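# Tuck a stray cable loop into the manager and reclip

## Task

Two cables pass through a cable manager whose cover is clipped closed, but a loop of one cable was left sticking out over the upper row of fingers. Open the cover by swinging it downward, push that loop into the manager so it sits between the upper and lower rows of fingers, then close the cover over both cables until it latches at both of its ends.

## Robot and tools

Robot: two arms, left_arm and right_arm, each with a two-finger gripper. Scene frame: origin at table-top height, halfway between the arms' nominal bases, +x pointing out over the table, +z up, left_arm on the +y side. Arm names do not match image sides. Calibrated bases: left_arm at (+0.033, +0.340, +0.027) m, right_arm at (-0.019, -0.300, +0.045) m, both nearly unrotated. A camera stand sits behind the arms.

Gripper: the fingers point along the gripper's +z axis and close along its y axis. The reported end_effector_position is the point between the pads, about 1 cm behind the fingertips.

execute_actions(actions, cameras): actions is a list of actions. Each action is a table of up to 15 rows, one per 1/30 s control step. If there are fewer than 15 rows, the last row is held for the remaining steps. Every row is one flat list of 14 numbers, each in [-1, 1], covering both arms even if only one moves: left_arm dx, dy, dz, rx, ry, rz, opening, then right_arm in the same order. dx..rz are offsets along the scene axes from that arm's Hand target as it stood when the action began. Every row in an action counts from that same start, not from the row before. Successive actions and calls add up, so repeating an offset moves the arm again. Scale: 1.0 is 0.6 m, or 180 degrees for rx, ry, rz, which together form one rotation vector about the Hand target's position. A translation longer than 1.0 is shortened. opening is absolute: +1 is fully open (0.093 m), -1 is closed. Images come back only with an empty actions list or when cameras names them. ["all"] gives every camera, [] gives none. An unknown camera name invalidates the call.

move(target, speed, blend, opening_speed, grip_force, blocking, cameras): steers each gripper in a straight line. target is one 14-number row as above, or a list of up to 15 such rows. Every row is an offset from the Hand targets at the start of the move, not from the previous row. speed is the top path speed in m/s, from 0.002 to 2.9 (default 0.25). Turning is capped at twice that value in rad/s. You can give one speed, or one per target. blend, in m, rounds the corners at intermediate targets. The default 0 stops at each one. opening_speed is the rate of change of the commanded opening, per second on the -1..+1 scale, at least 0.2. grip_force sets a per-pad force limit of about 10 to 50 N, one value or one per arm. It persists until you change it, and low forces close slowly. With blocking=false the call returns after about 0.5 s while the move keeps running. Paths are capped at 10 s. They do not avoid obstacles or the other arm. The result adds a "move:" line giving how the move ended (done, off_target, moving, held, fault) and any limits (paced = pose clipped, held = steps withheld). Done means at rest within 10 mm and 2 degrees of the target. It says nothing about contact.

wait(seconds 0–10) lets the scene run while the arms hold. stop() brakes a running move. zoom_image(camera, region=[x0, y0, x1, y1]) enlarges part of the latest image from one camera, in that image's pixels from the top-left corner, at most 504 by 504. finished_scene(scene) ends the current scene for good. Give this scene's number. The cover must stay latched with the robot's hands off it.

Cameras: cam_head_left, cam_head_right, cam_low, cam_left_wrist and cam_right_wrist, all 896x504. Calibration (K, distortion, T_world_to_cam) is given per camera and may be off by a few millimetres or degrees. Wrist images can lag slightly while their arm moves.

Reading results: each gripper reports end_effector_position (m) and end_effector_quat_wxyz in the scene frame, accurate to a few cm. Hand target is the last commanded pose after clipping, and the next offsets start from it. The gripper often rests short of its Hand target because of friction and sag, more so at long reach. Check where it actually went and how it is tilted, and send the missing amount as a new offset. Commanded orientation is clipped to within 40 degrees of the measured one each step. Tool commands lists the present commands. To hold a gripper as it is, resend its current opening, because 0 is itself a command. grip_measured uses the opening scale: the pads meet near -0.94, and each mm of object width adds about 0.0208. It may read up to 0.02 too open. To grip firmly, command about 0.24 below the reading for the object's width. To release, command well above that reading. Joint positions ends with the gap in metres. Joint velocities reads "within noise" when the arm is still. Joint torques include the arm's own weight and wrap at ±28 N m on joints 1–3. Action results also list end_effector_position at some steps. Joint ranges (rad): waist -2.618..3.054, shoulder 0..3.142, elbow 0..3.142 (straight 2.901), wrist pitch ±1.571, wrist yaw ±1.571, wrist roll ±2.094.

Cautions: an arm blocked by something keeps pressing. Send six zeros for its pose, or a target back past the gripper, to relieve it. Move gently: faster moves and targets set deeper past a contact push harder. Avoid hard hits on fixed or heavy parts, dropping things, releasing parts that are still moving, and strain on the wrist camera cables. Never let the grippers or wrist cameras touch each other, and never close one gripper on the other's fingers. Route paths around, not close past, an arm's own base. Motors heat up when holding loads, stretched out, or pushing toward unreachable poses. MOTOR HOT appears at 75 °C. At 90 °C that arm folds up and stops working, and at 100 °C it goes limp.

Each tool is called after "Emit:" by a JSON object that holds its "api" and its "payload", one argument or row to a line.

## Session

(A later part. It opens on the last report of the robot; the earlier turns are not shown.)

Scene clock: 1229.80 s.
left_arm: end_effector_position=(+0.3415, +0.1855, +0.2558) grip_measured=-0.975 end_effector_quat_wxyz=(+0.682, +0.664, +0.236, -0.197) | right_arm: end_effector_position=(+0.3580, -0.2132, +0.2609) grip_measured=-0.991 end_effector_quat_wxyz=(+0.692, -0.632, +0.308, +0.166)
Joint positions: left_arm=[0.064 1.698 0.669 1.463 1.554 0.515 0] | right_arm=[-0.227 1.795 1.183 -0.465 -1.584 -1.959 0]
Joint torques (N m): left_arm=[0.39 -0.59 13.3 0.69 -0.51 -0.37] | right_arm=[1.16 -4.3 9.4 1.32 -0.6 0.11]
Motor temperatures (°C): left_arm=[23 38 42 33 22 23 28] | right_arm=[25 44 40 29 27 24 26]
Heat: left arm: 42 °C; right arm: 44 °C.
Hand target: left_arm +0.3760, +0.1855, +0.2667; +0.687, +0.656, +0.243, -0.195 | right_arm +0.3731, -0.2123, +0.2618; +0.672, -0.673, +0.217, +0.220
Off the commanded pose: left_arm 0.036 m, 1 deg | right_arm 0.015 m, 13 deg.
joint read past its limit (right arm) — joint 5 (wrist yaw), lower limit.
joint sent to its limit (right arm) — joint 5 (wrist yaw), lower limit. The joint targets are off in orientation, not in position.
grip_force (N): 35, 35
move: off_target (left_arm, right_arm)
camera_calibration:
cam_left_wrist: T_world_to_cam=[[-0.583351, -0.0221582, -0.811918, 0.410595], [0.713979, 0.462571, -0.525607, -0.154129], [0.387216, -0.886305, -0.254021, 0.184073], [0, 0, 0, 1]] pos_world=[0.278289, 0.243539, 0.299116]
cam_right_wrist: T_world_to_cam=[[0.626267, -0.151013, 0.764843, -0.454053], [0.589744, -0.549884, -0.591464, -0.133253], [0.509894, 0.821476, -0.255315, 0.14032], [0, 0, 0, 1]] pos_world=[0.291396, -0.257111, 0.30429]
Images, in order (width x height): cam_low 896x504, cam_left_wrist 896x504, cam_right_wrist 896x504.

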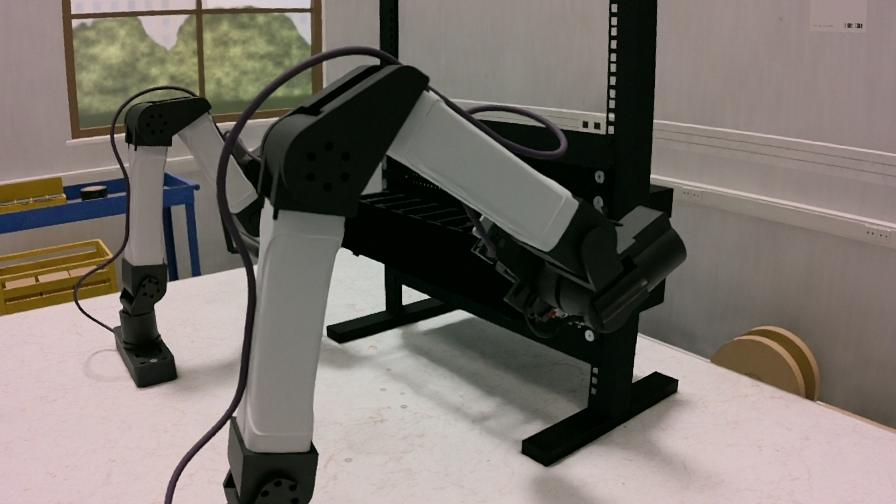

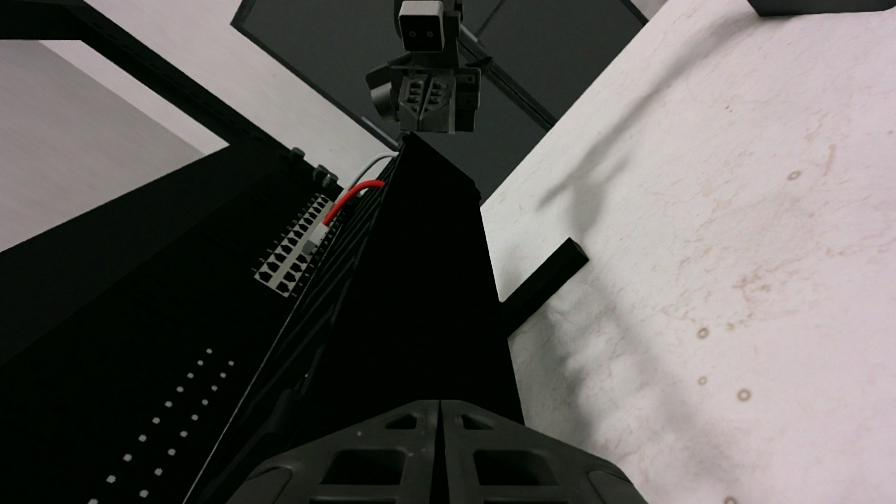

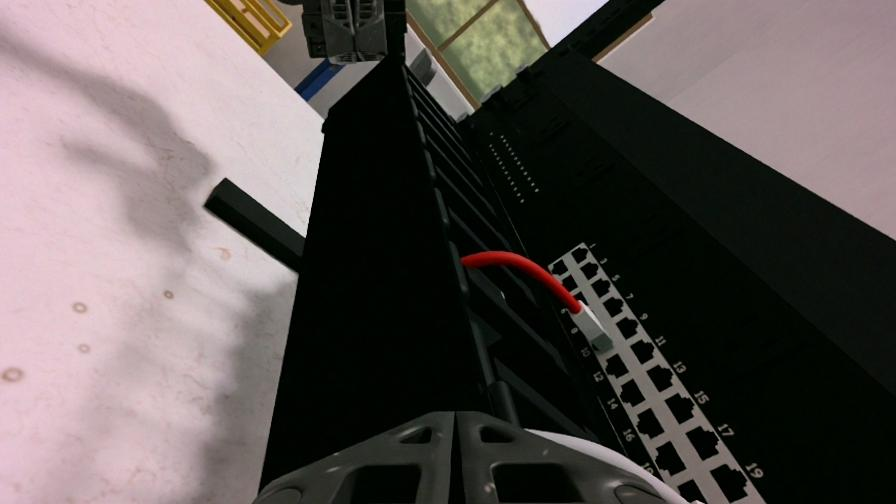

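Emit:
{"api": "move", "payload": {
  "target": [
    [0,0,0,0,0,0,-1,-0.1,0,0,0,0,0,-1],
    [0,0,0,0,0,0,-1,-0.1,0,-0.045,0,0,0,-1],
    [0,0,0,0,0,0,-1,0.01,0,-0.045,0,0,0,-1]
  ],
  "speed": [0.1,0.1,0.04],
  "blend": [0.003,0.003,0],
  "cameras": ["cam_right_wrist","cam_low"]
}}

Scene clock: 1236.77 s.
left_arm: end_effector_position=(+0.3415, +0.1855, +0.2558) grip_measured=-0.975 end_effector_quat_wxyz=(+0.682, +0.664, +0.236, -0.197) | right_arm: end_effector_position=(+0.3509, -0.2124, +0.2361) grip_measured=-0.991 end_effector_quat_wxyz=(+0.684, -0.616, +0.338, +0.196)
Joint positions: left_arm=[0.064 1.698 0.669 1.463 1.554 0.515 0] | right_arm=[-0.229 1.848 1.168 -0.611 -1.584 -2.081 0]
Joint torques (N m): left_arm=[0.39 -0.54 13.19 0.69 -0.52 -0.38] | right_arm=[1.5 -2.14 10.8 1.83 -0.69 -0.02]
Heat: left arm: 45 °C; right arm: 43 °C.
Hand target: left_arm +0.3760, +0.1855, +0.2667; +0.687, +0.656, +0.243, -0.195 | right_arm +0.3791, -0.2122, +0.2347; +0.672, -0.673, +0.217, +0.220
Off the commanded pose: left_arm 0.036 m, 1 deg | right_arm 0.028 m, 16 deg.
joint read past its limit (right arm) — joint 5 (wrist yaw), lower limit.
joint sent to its limit (right arm) — joint 5 (wrist yaw), lower limit; joint 6 (wrist roll), lower limit. The joint targets are off in position and orientation.
grip_force (N): 35, 35
move: off_target (left_arm, right_arm)
camera_calibration:
cam_right_wrist: T_world_to_cam=[[0.691582, -0.169255, 0.702187, -0.44255], [0.531828, -0.538492, -0.653594, -0.10592], [0.488747, 0.825457, -0.282397, 0.151606], [0, 0, 0, 1]] pos_world=[0.288293, -0.257085, 0.284337]
Images, in order (width x height): cam_low 896x504, cam_right_wrist 896x504.

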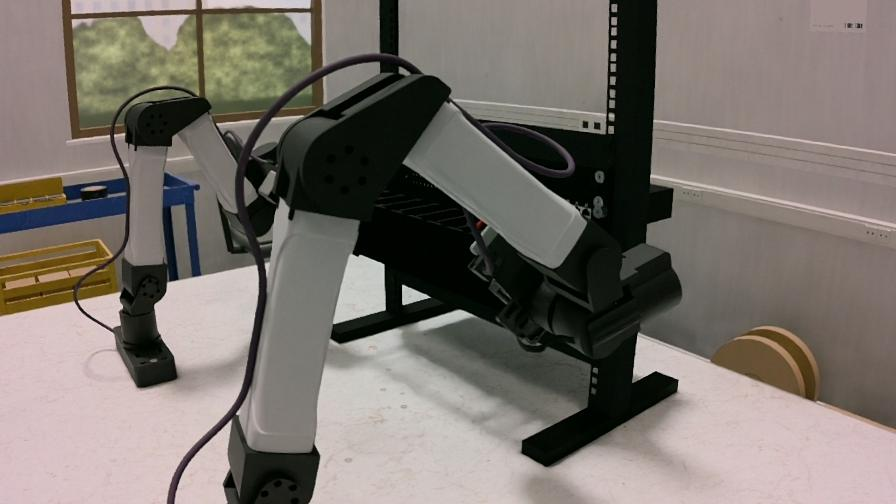

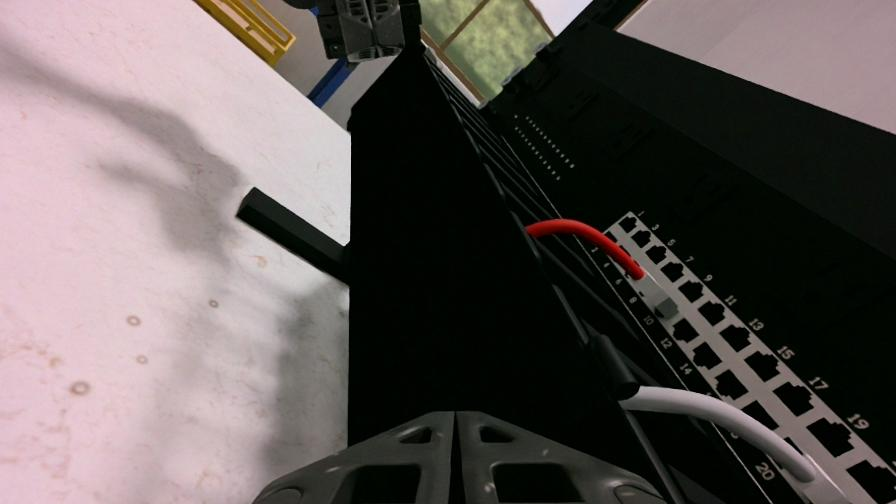

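Emit:
{"api": "move", "payload": {
  "target": [
    [-0.08,0,0,0,0,0,-1,-0.2,0,0,0,0,0,-1],
    [-0.1,0.25,0,0,0,0,-1,-0.27,-0.1,0.14,0,0,0,-1],
    [-0.1,0.25,0,0,0,0,-1,-0.072,0.1,0.24,-0.1365,0.5565,-0.5894,-1]
  ],
  "speed": [0.1,0.25,0.3],
  "blend": [0.003,0.01,0],
  "cameras": ["cam_right_wrist","cam_low","cam_left_wrist"]
}}

Scene clock: 1247.03 s.
left_arm: end_effector_position=(+0.3214, +0.3366, +0.2629) grip_measured=-0.975 end_effector_quat_wxyz=(+0.710, +0.561, +0.426, -0.015) | right_arm: end_effector_position=(+0.3352, -0.1529, +0.3774) grip_measured=-0.991 end_effector_quat_wxyz=(+0.250, -0.010, +0.966, +0.068)
Joint positions: left_arm=[0.631 1.408 0.428 1.406 1.553 0.473 0] | right_arm=[0.425 1.793 2.301 -1.56 0.076 0.387 0]
Joint torques (N m): left_arm=[0.73 -6.2 3.34 1.26 -0.21 -0.13] | right_arm=[0.29 -5.98 6.27 1.12 0.12 0.07]
Heat: left arm: 44 °C; right arm: 41 °C.
Hand target: left_arm +0.3160, +0.3355, +0.2667; +0.687, +0.656, +0.243, -0.195 | right_arm +0.3359, -0.1523, +0.3788; +0.089, +0.000, +0.996, +0.000
Off the commanded pose: left_arm 0.007 m, 32 deg | right_arm 0.002 m, 20 deg.
joint sent to its limit (left arm) — joint 5 (wrist yaw), upper limit. The joint targets are off in orientation, not in position.
joint sent to its limit (right arm) — joint 4 (wrist pitch), lower limit. The joint targets are off in orientation, not in position.
grip_force (N): 35, 35
move: off_target (left_arm, right_arm)
camera_calibration:
cam_left_wrist: T_world_to_cam=[[-0.511565, -0.356013, -0.782021, 0.489513], [0.331379, 0.757974, -0.561839, -0.172808], [0.792773, -0.546562, -0.269778, 0.0871126], [0, 0, 0, 1]] pos_world=[0.238622, 0.352869, 0.30922]
cam_right_wrist: T_world_to_cam=[[0.0409879, -0.990785, -0.129093, -0.114593], [-0.996424, -0.0309783, -0.0786135, 0.399715], [0.07389, 0.131854, -0.988511, 0.449534], [0, 0, 0, 1]] pos_world=[0.369766, -0.160427, 0.460999]
Images, in order (width x height): cam_low 896x504, cam_left_wrist 896x504, cam_right_wrist 896x504.

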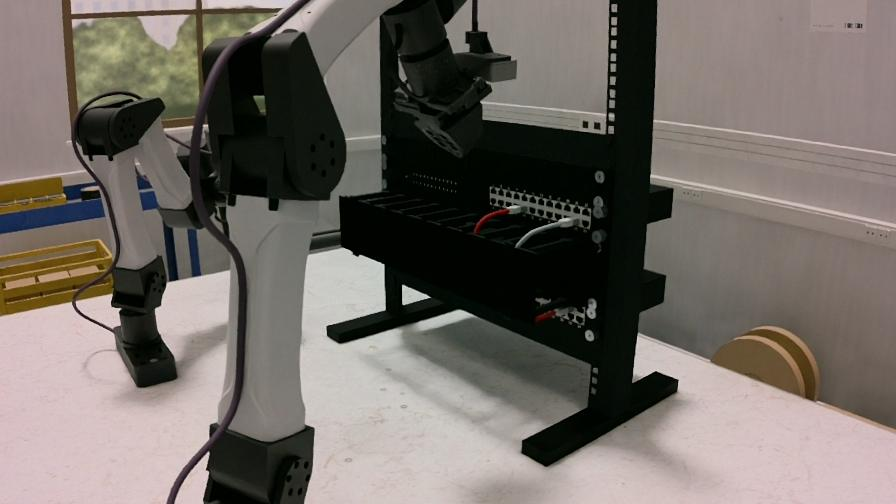

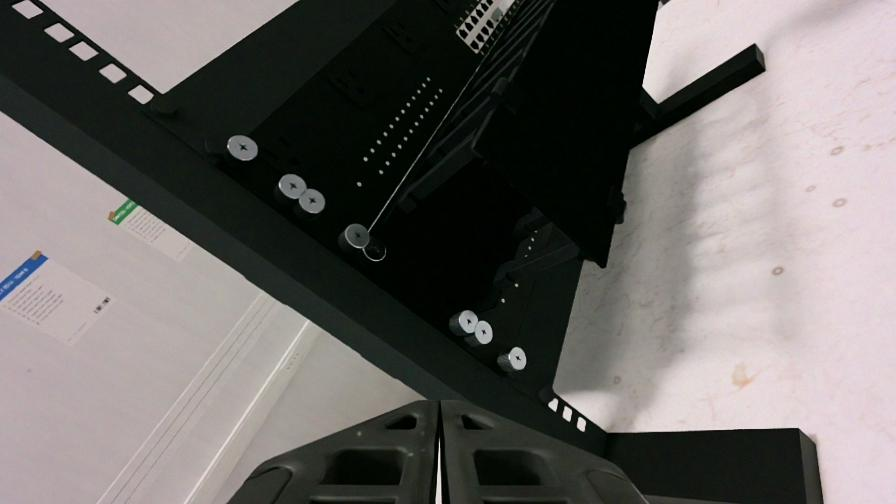

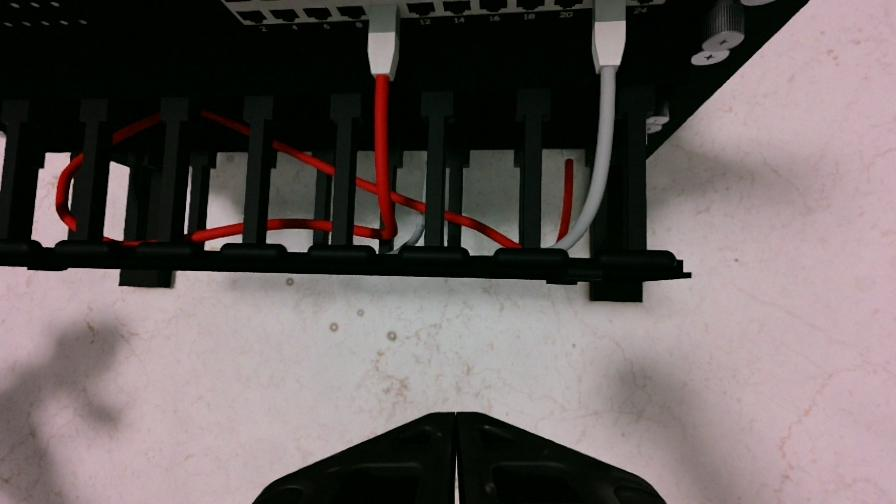

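Emit:
{"api": "zoom_image", "payload": {
  "camera": "cam_right_wrist",
  "region": [400, 160, 720, 320]
}}

Emit:
{"api": "zoom_image", "payload": {
  "camera": "cam_left_wrist",
  "region": [380, 0, 700, 280]
}}

Emit:
{"api": "zoom_image", "payload": {
  "camera": "cam_low",
  "region": [330, 170, 610, 340]
}}

Scaled by 1.575.

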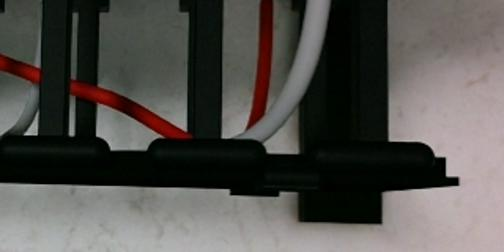

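Scaled by 1.575.

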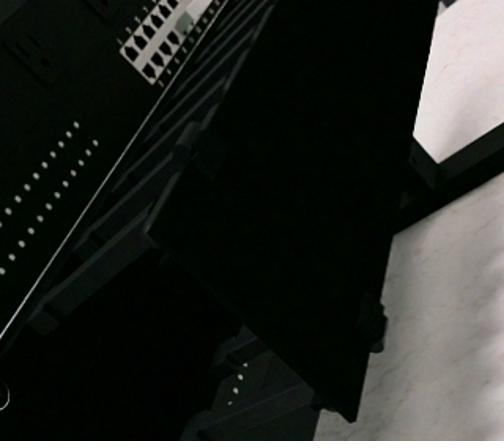

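Scaled by 1.800.

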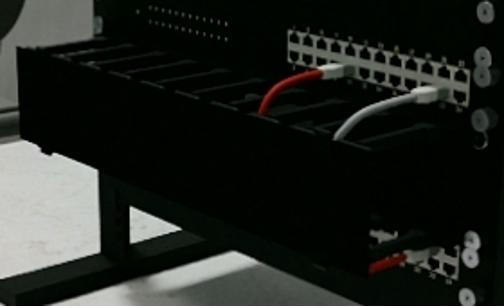

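Emit:
{"api": "move", "payload": {
  "target": [0,0,0,0,0,0,-1,-0.03,0.38,0.03,0,0,0,-1],
  "speed": 0.3,
  "cameras": ["cam_right_wrist"]
}}

Emit:
{"api": "zoom_image", "payload": {
  "camera": "cam_right_wrist",
  "region": [0, 160, 450, 360]
}}

Scene clock: 1253.80 s.
left_arm: end_effector_position=(+0.3214, +0.3366, +0.2629) grip_measured=-0.975 end_effector_quat_wxyz=(+0.710, +0.561, +0.426, -0.015) | right_arm: end_effector_position=(+0.3132, +0.0723, +0.3921) grip_measured=-0.991 end_effector_quat_wxyz=(+0.309, -0.029, +0.927, +0.212)
Joint positions: left_arm=[0.631 1.408 0.428 1.406 1.553 0.473 0] | right_arm=[0.904 2.199 2.846 -1.469 0.19 0.768 0]
Joint torques (N m): left_arm=[0.66 -6.23 3.38 1.26 -0.21 -0.11] | right_arm=[-0.5 -9.24 6.05 1.69 0.02 0.04]
Heat: left arm: 42 °C; right arm: 41 °C.
Hand target: left_arm +0.3160, +0.3355, +0.2667; +0.687, +0.656, +0.243, -0.195 | right_arm +0.3179, +0.0758, +0.3967; +0.089, +0.000, +0.996, +0.000
Off the commanded pose: left_arm 0.007 m, 32 deg | right_arm 0.007 m, 36 deg.
elbow stopped short (right arm): the move would have taken joint 3 (elbow) straighter than the controller allows.
joint sent to its limit (left arm) — joint 5 (wrist yaw), upper limit. The joint targets are off in orientation, not in position.
grip_force (N): 35, 35
move: off_target (left_arm, right_arm)
camera_calibration:
cam_right_wrist: T_world_to_cam=[[0.174026, -0.909079, -0.378537, 0.161506], [-0.969284, -0.0902919, -0.22877, 0.440598], [0.173791, 0.406722, -0.896869, 0.348942], [0, 0, 0, 1]] pos_world=[0.338316, 0.044682, 0.474887]
Images, in order (width x height): cam_right_wrist 896x504.

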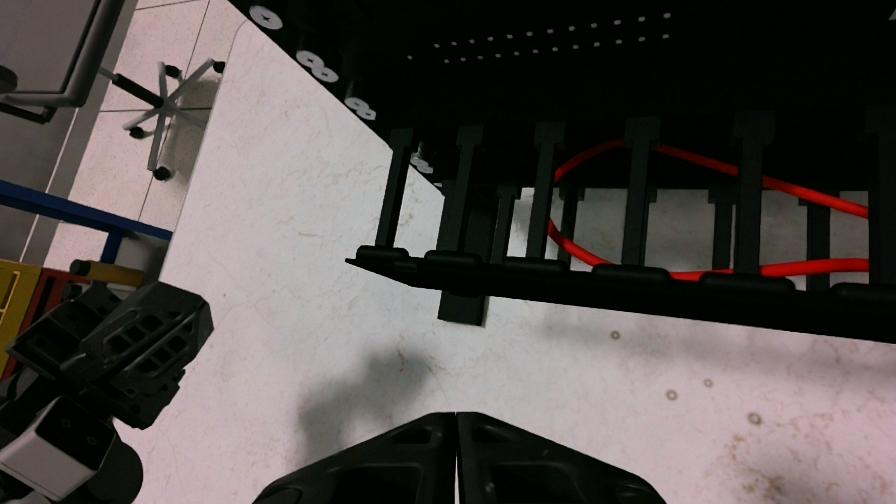

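Scaled by 1.120.

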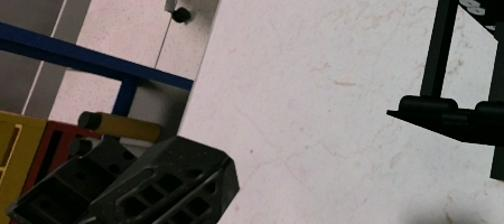

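Emit:
{"api": "zoom_image", "payload": {
  "camera": "cam_right_wrist",
  "region": [330, 210, 530, 320]
}}

Emit:
{"api": "move", "payload": {
  "target": [0,0,0,0,0,0,-1,0.05,-0.6,-0.06,0,0,0,-1],
  "speed": 0.3,
  "cameras": ["cam_right_wrist"]
}}

Emit:
{"api": "zoom_image", "payload": {
  "camera": "cam_right_wrist",
  "region": [300, 210, 600, 360]
}}

Scaled by 2.520.

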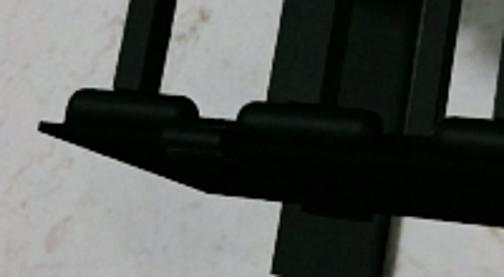

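Scene clock: 1258.37 s.
left_arm: end_effector_position=(+0.3214, +0.3366, +0.2629) grip_measured=-0.975 end_effector_quat_wxyz=(+0.710, +0.561, +0.426, -0.015) | right_arm: end_effector_position=(+0.3561, -0.2846, +0.3551) grip_measured=-0.991 end_effector_quat_wxyz=(+0.219, +0.006, +0.976, +0.011)
Joint positions: left_arm=[0.631 1.408 0.428 1.406 1.553 0.473 0] | right_arm=[0.038 1.777 2.211 -1.563 -0.002 0.053 0]
Joint torques (N m): left_arm=[0.7 -6.17 3.33 1.24 -0.23 -0.1] | right_arm=[0.62 -9.8 4.1 1.02 0.06 -0.11]
Heat: left arm: 41 °C; right arm: 42 °C.
Hand target: left_arm +0.3160, +0.3355, +0.2667; +0.687, +0.656, +0.243, -0.195 | right_arm +0.3479, -0.2842, +0.3607; +0.089, +0.000, +0.996, +0.000
Off the commanded pose: left_arm 0.007 m, 32 deg | right_arm 0.010 m, 15 deg.
joint sent to its limit (left arm) — joint 5 (wrist yaw), upper limit. The joint targets are off in orientation, not in position.
joint sent to its limit (right arm) — joint 4 (wrist pitch), lower limit. The joint targets are off in orientation, not in position.
grip_force (N): 35, 35
move: off_target (left_arm, right_arm)
camera_calibration:
cam_right_wrist: T_world_to_cam=[[-0.0192006, -0.99945, -0.0270479, -0.266159], [-0.999733, 0.0195395, -0.0123184, 0.406692], [0.0128401, 0.0268042, -0.999558, 0.439148], [0, 0, 0, 1]] pos_world=[0.395835, -0.285731, 0.436764]
Images, in order (width x height): cam_right_wrist 896x504.

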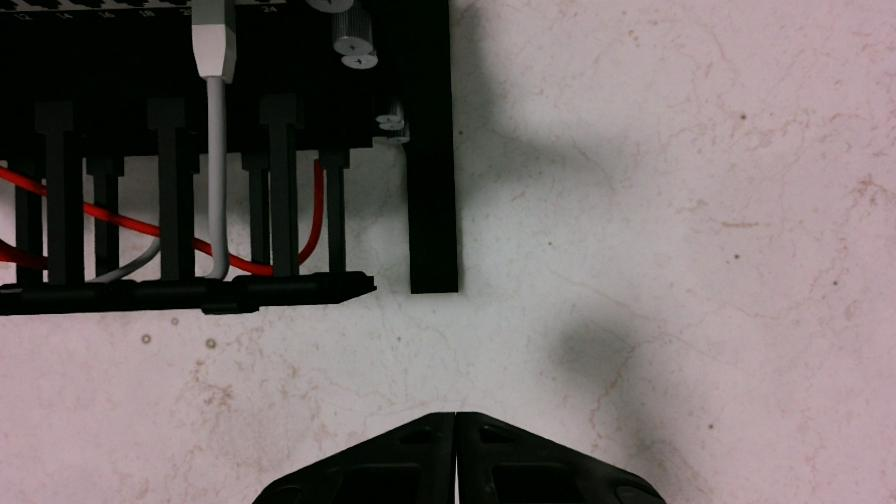

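Scaled by 1.680.

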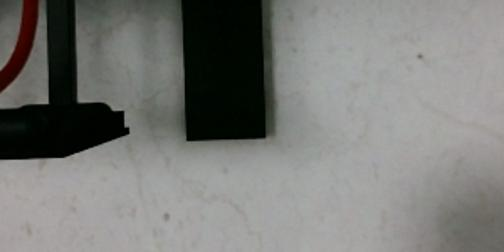

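Emit:
{"api": "move", "payload": {
  "target": [
    [0,0,0,0,0,0,-1,-0.18,0.13,0,0,-0.306,0,-1],
    [0,0,0,0,0,0,-1,-0.13,0.14,-0.165,0,-0.306,0,-1],
    [0,0,0,0,0,0,-1,0.08,0.14,-0.165,0,-0.306,0,-1]
  ],
  "speed": [0.2,0.15,0.05],
  "blend": [0.01,0.005,0],
  "cameras": ["cam_right_wrist","cam_low"]
}}

Scene clock: 1269.50 s.
left_arm: end_effector_position=(+0.3214, +0.3366, +0.2629) grip_measured=-0.975 end_effector_quat_wxyz=(+0.710, +0.561, +0.426, -0.015) | right_arm: end_effector_position=(+0.3682, -0.2044, +0.2440) grip_measured=-0.991 end_effector_quat_wxyz=(+0.503, -0.012, +0.864, -0.019)
Joint positions: left_arm=[0.631 1.408 0.428 1.406 1.553 0.473 0] | right_arm=[0.389 1.299 0.873 -0.129 0.358 0.162 0]
Joint torques (N m): left_arm=[0.68 -6.19 3.36 1.26 -0.2 -0.12] | right_arm=[-2.56 0.13 9.59 2.78 -0.19 -0.03]
Heat: left arm: 39 °C; right arm: 41 °C.
Hand target: left_arm +0.3160, +0.3355, +0.2667; +0.687, +0.656, +0.243, -0.195 | right_arm +0.3960, -0.2003, +0.2617; +0.539, +0.000, +0.842, +0.000
Off the commanded pose: left_arm 0.007 m, 32 deg | right_arm 0.033 m, 6 deg.
joint sent to its limit (left arm) — joint 5 (wrist yaw), upper limit. The joint targets are off in orientation, not in position.
grip_force (N): 35, 35
move: off_target (left_arm, right_arm)
camera_calibration:
cam_right_wrist: T_world_to_cam=[[-0.00672557, -0.999328, 0.036033, -0.208709], [-0.810773, -0.0156424, -0.585152, 0.478906], [0.585322, -0.03315, -0.810123, 0.0564637], [0, 0, 0, 1]] pos_world=[0.353831, -0.199206, 0.333496]
Images, in order (width x height): cam_low 896x504, cam_right_wrist 896x504.

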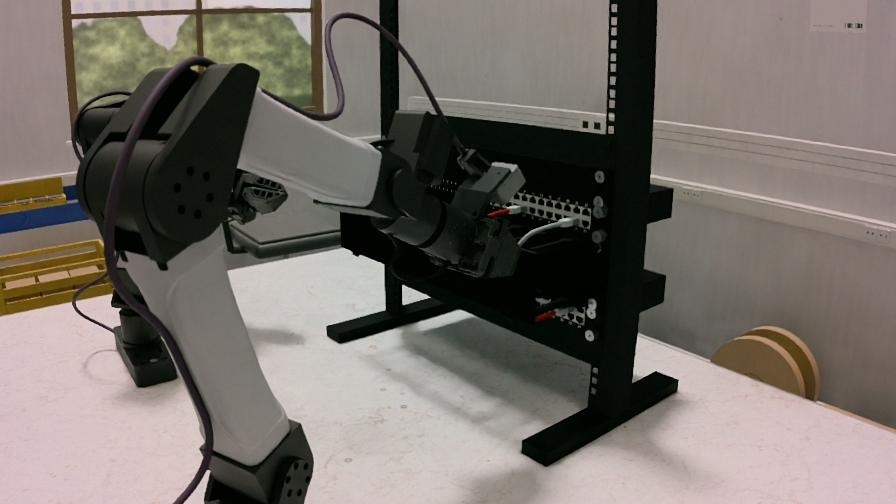

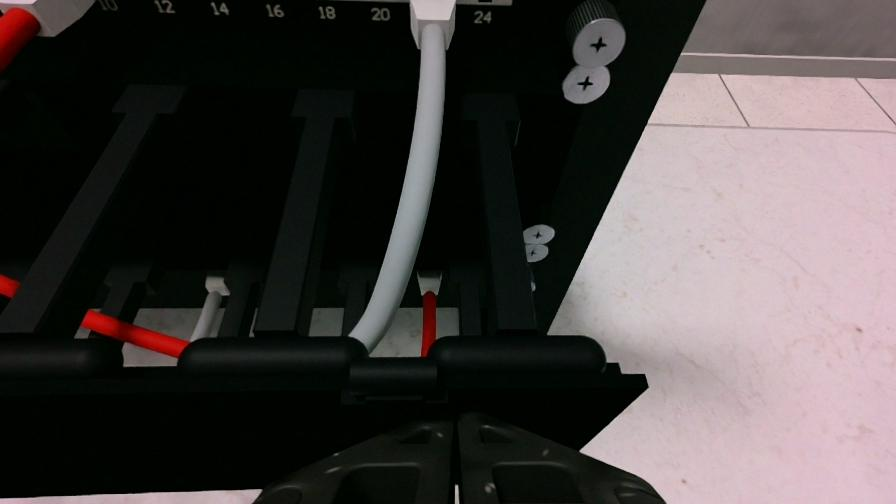

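Emit:
{"api": "move", "payload": {
  "target": [0,0,0,0,0,0,-1,-0.2,0,0.03,0,0,0,-1],
  "speed": 0.15,
  "cameras": ["cam_right_wrist"]
}}

Emit:
{"api": "finished_scene", "payload": {
  "scene": 1
}}

Scene clock: 1273.03 s.
left_arm: end_effector_position=(+0.3214, +0.3366, +0.2629) grip_measured=-0.975 end_effector_quat_wxyz=(+0.710, +0.561, +0.426, -0.015) | right_arm: end_effector_position=(+0.2783, -0.1994, +0.2843) grip_measured=-0.991 end_effector_quat_wxyz=(+0.543, -0.003, +0.840, +0.001)
Joint positions: left_arm=[0.631 1.408 0.428 1.406 1.553 0.473 0] | right_arm=[0.605 0.911 0.758 -0.346 0.542 0.273 0]
Joint torques (N m): left_arm=[0.7 -6.2 3.32 1.25 -0.22 -0.12] | right_arm=[0.43 -2.21 5.78 1.68 0.2 0.1]
Heat: left arm: 39 °C; right arm: 41 °C.
Hand target: left_arm +0.3160, +0.3355, +0.2667; +0.687, +0.656, +0.243, -0.195 | right_arm +0.2759, -0.2003, +0.2798; +0.539, +0.000, +0.842, +0.000
Off the commanded pose: left_arm 0.007 m, 32 deg | right_arm 0.005 m, 1 deg.
joint sent to its limit (left arm) — joint 5 (wrist yaw), upper limit. The joint targets are off in orientation, not in position.
grip_force (N): 35, 35
move: off_target (left_arm)
camera_calibration:
cam_right_wrist: T_world_to_cam=[[-0.000893788, -0.999966, -0.00824908, -0.194985], [-0.752238, 0.00610756, -0.658863, 0.438671], [0.65889, 0.00561639, -0.752218, 0.112747], [0, 0, 0, 1]] pos_world=[0.255523, -0.198291, 0.372226]
Images, in order (width x height): cam_right_wrist 896x504.

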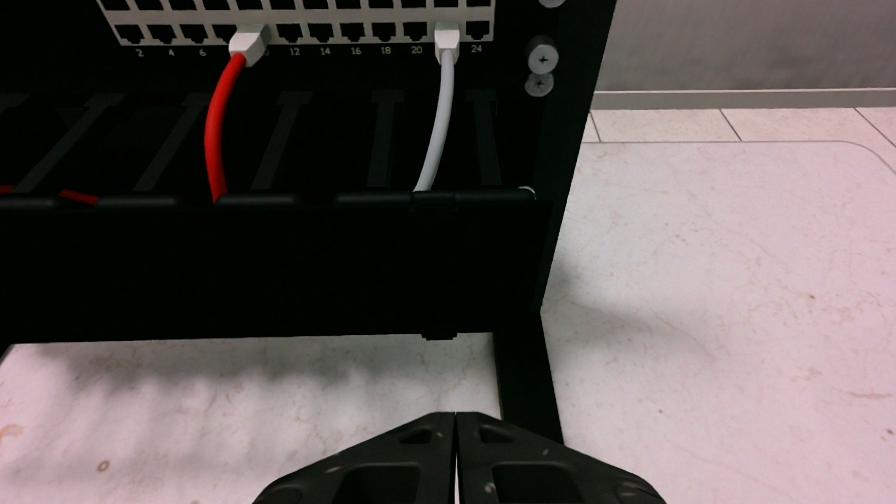

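The scene is finished: the task was done.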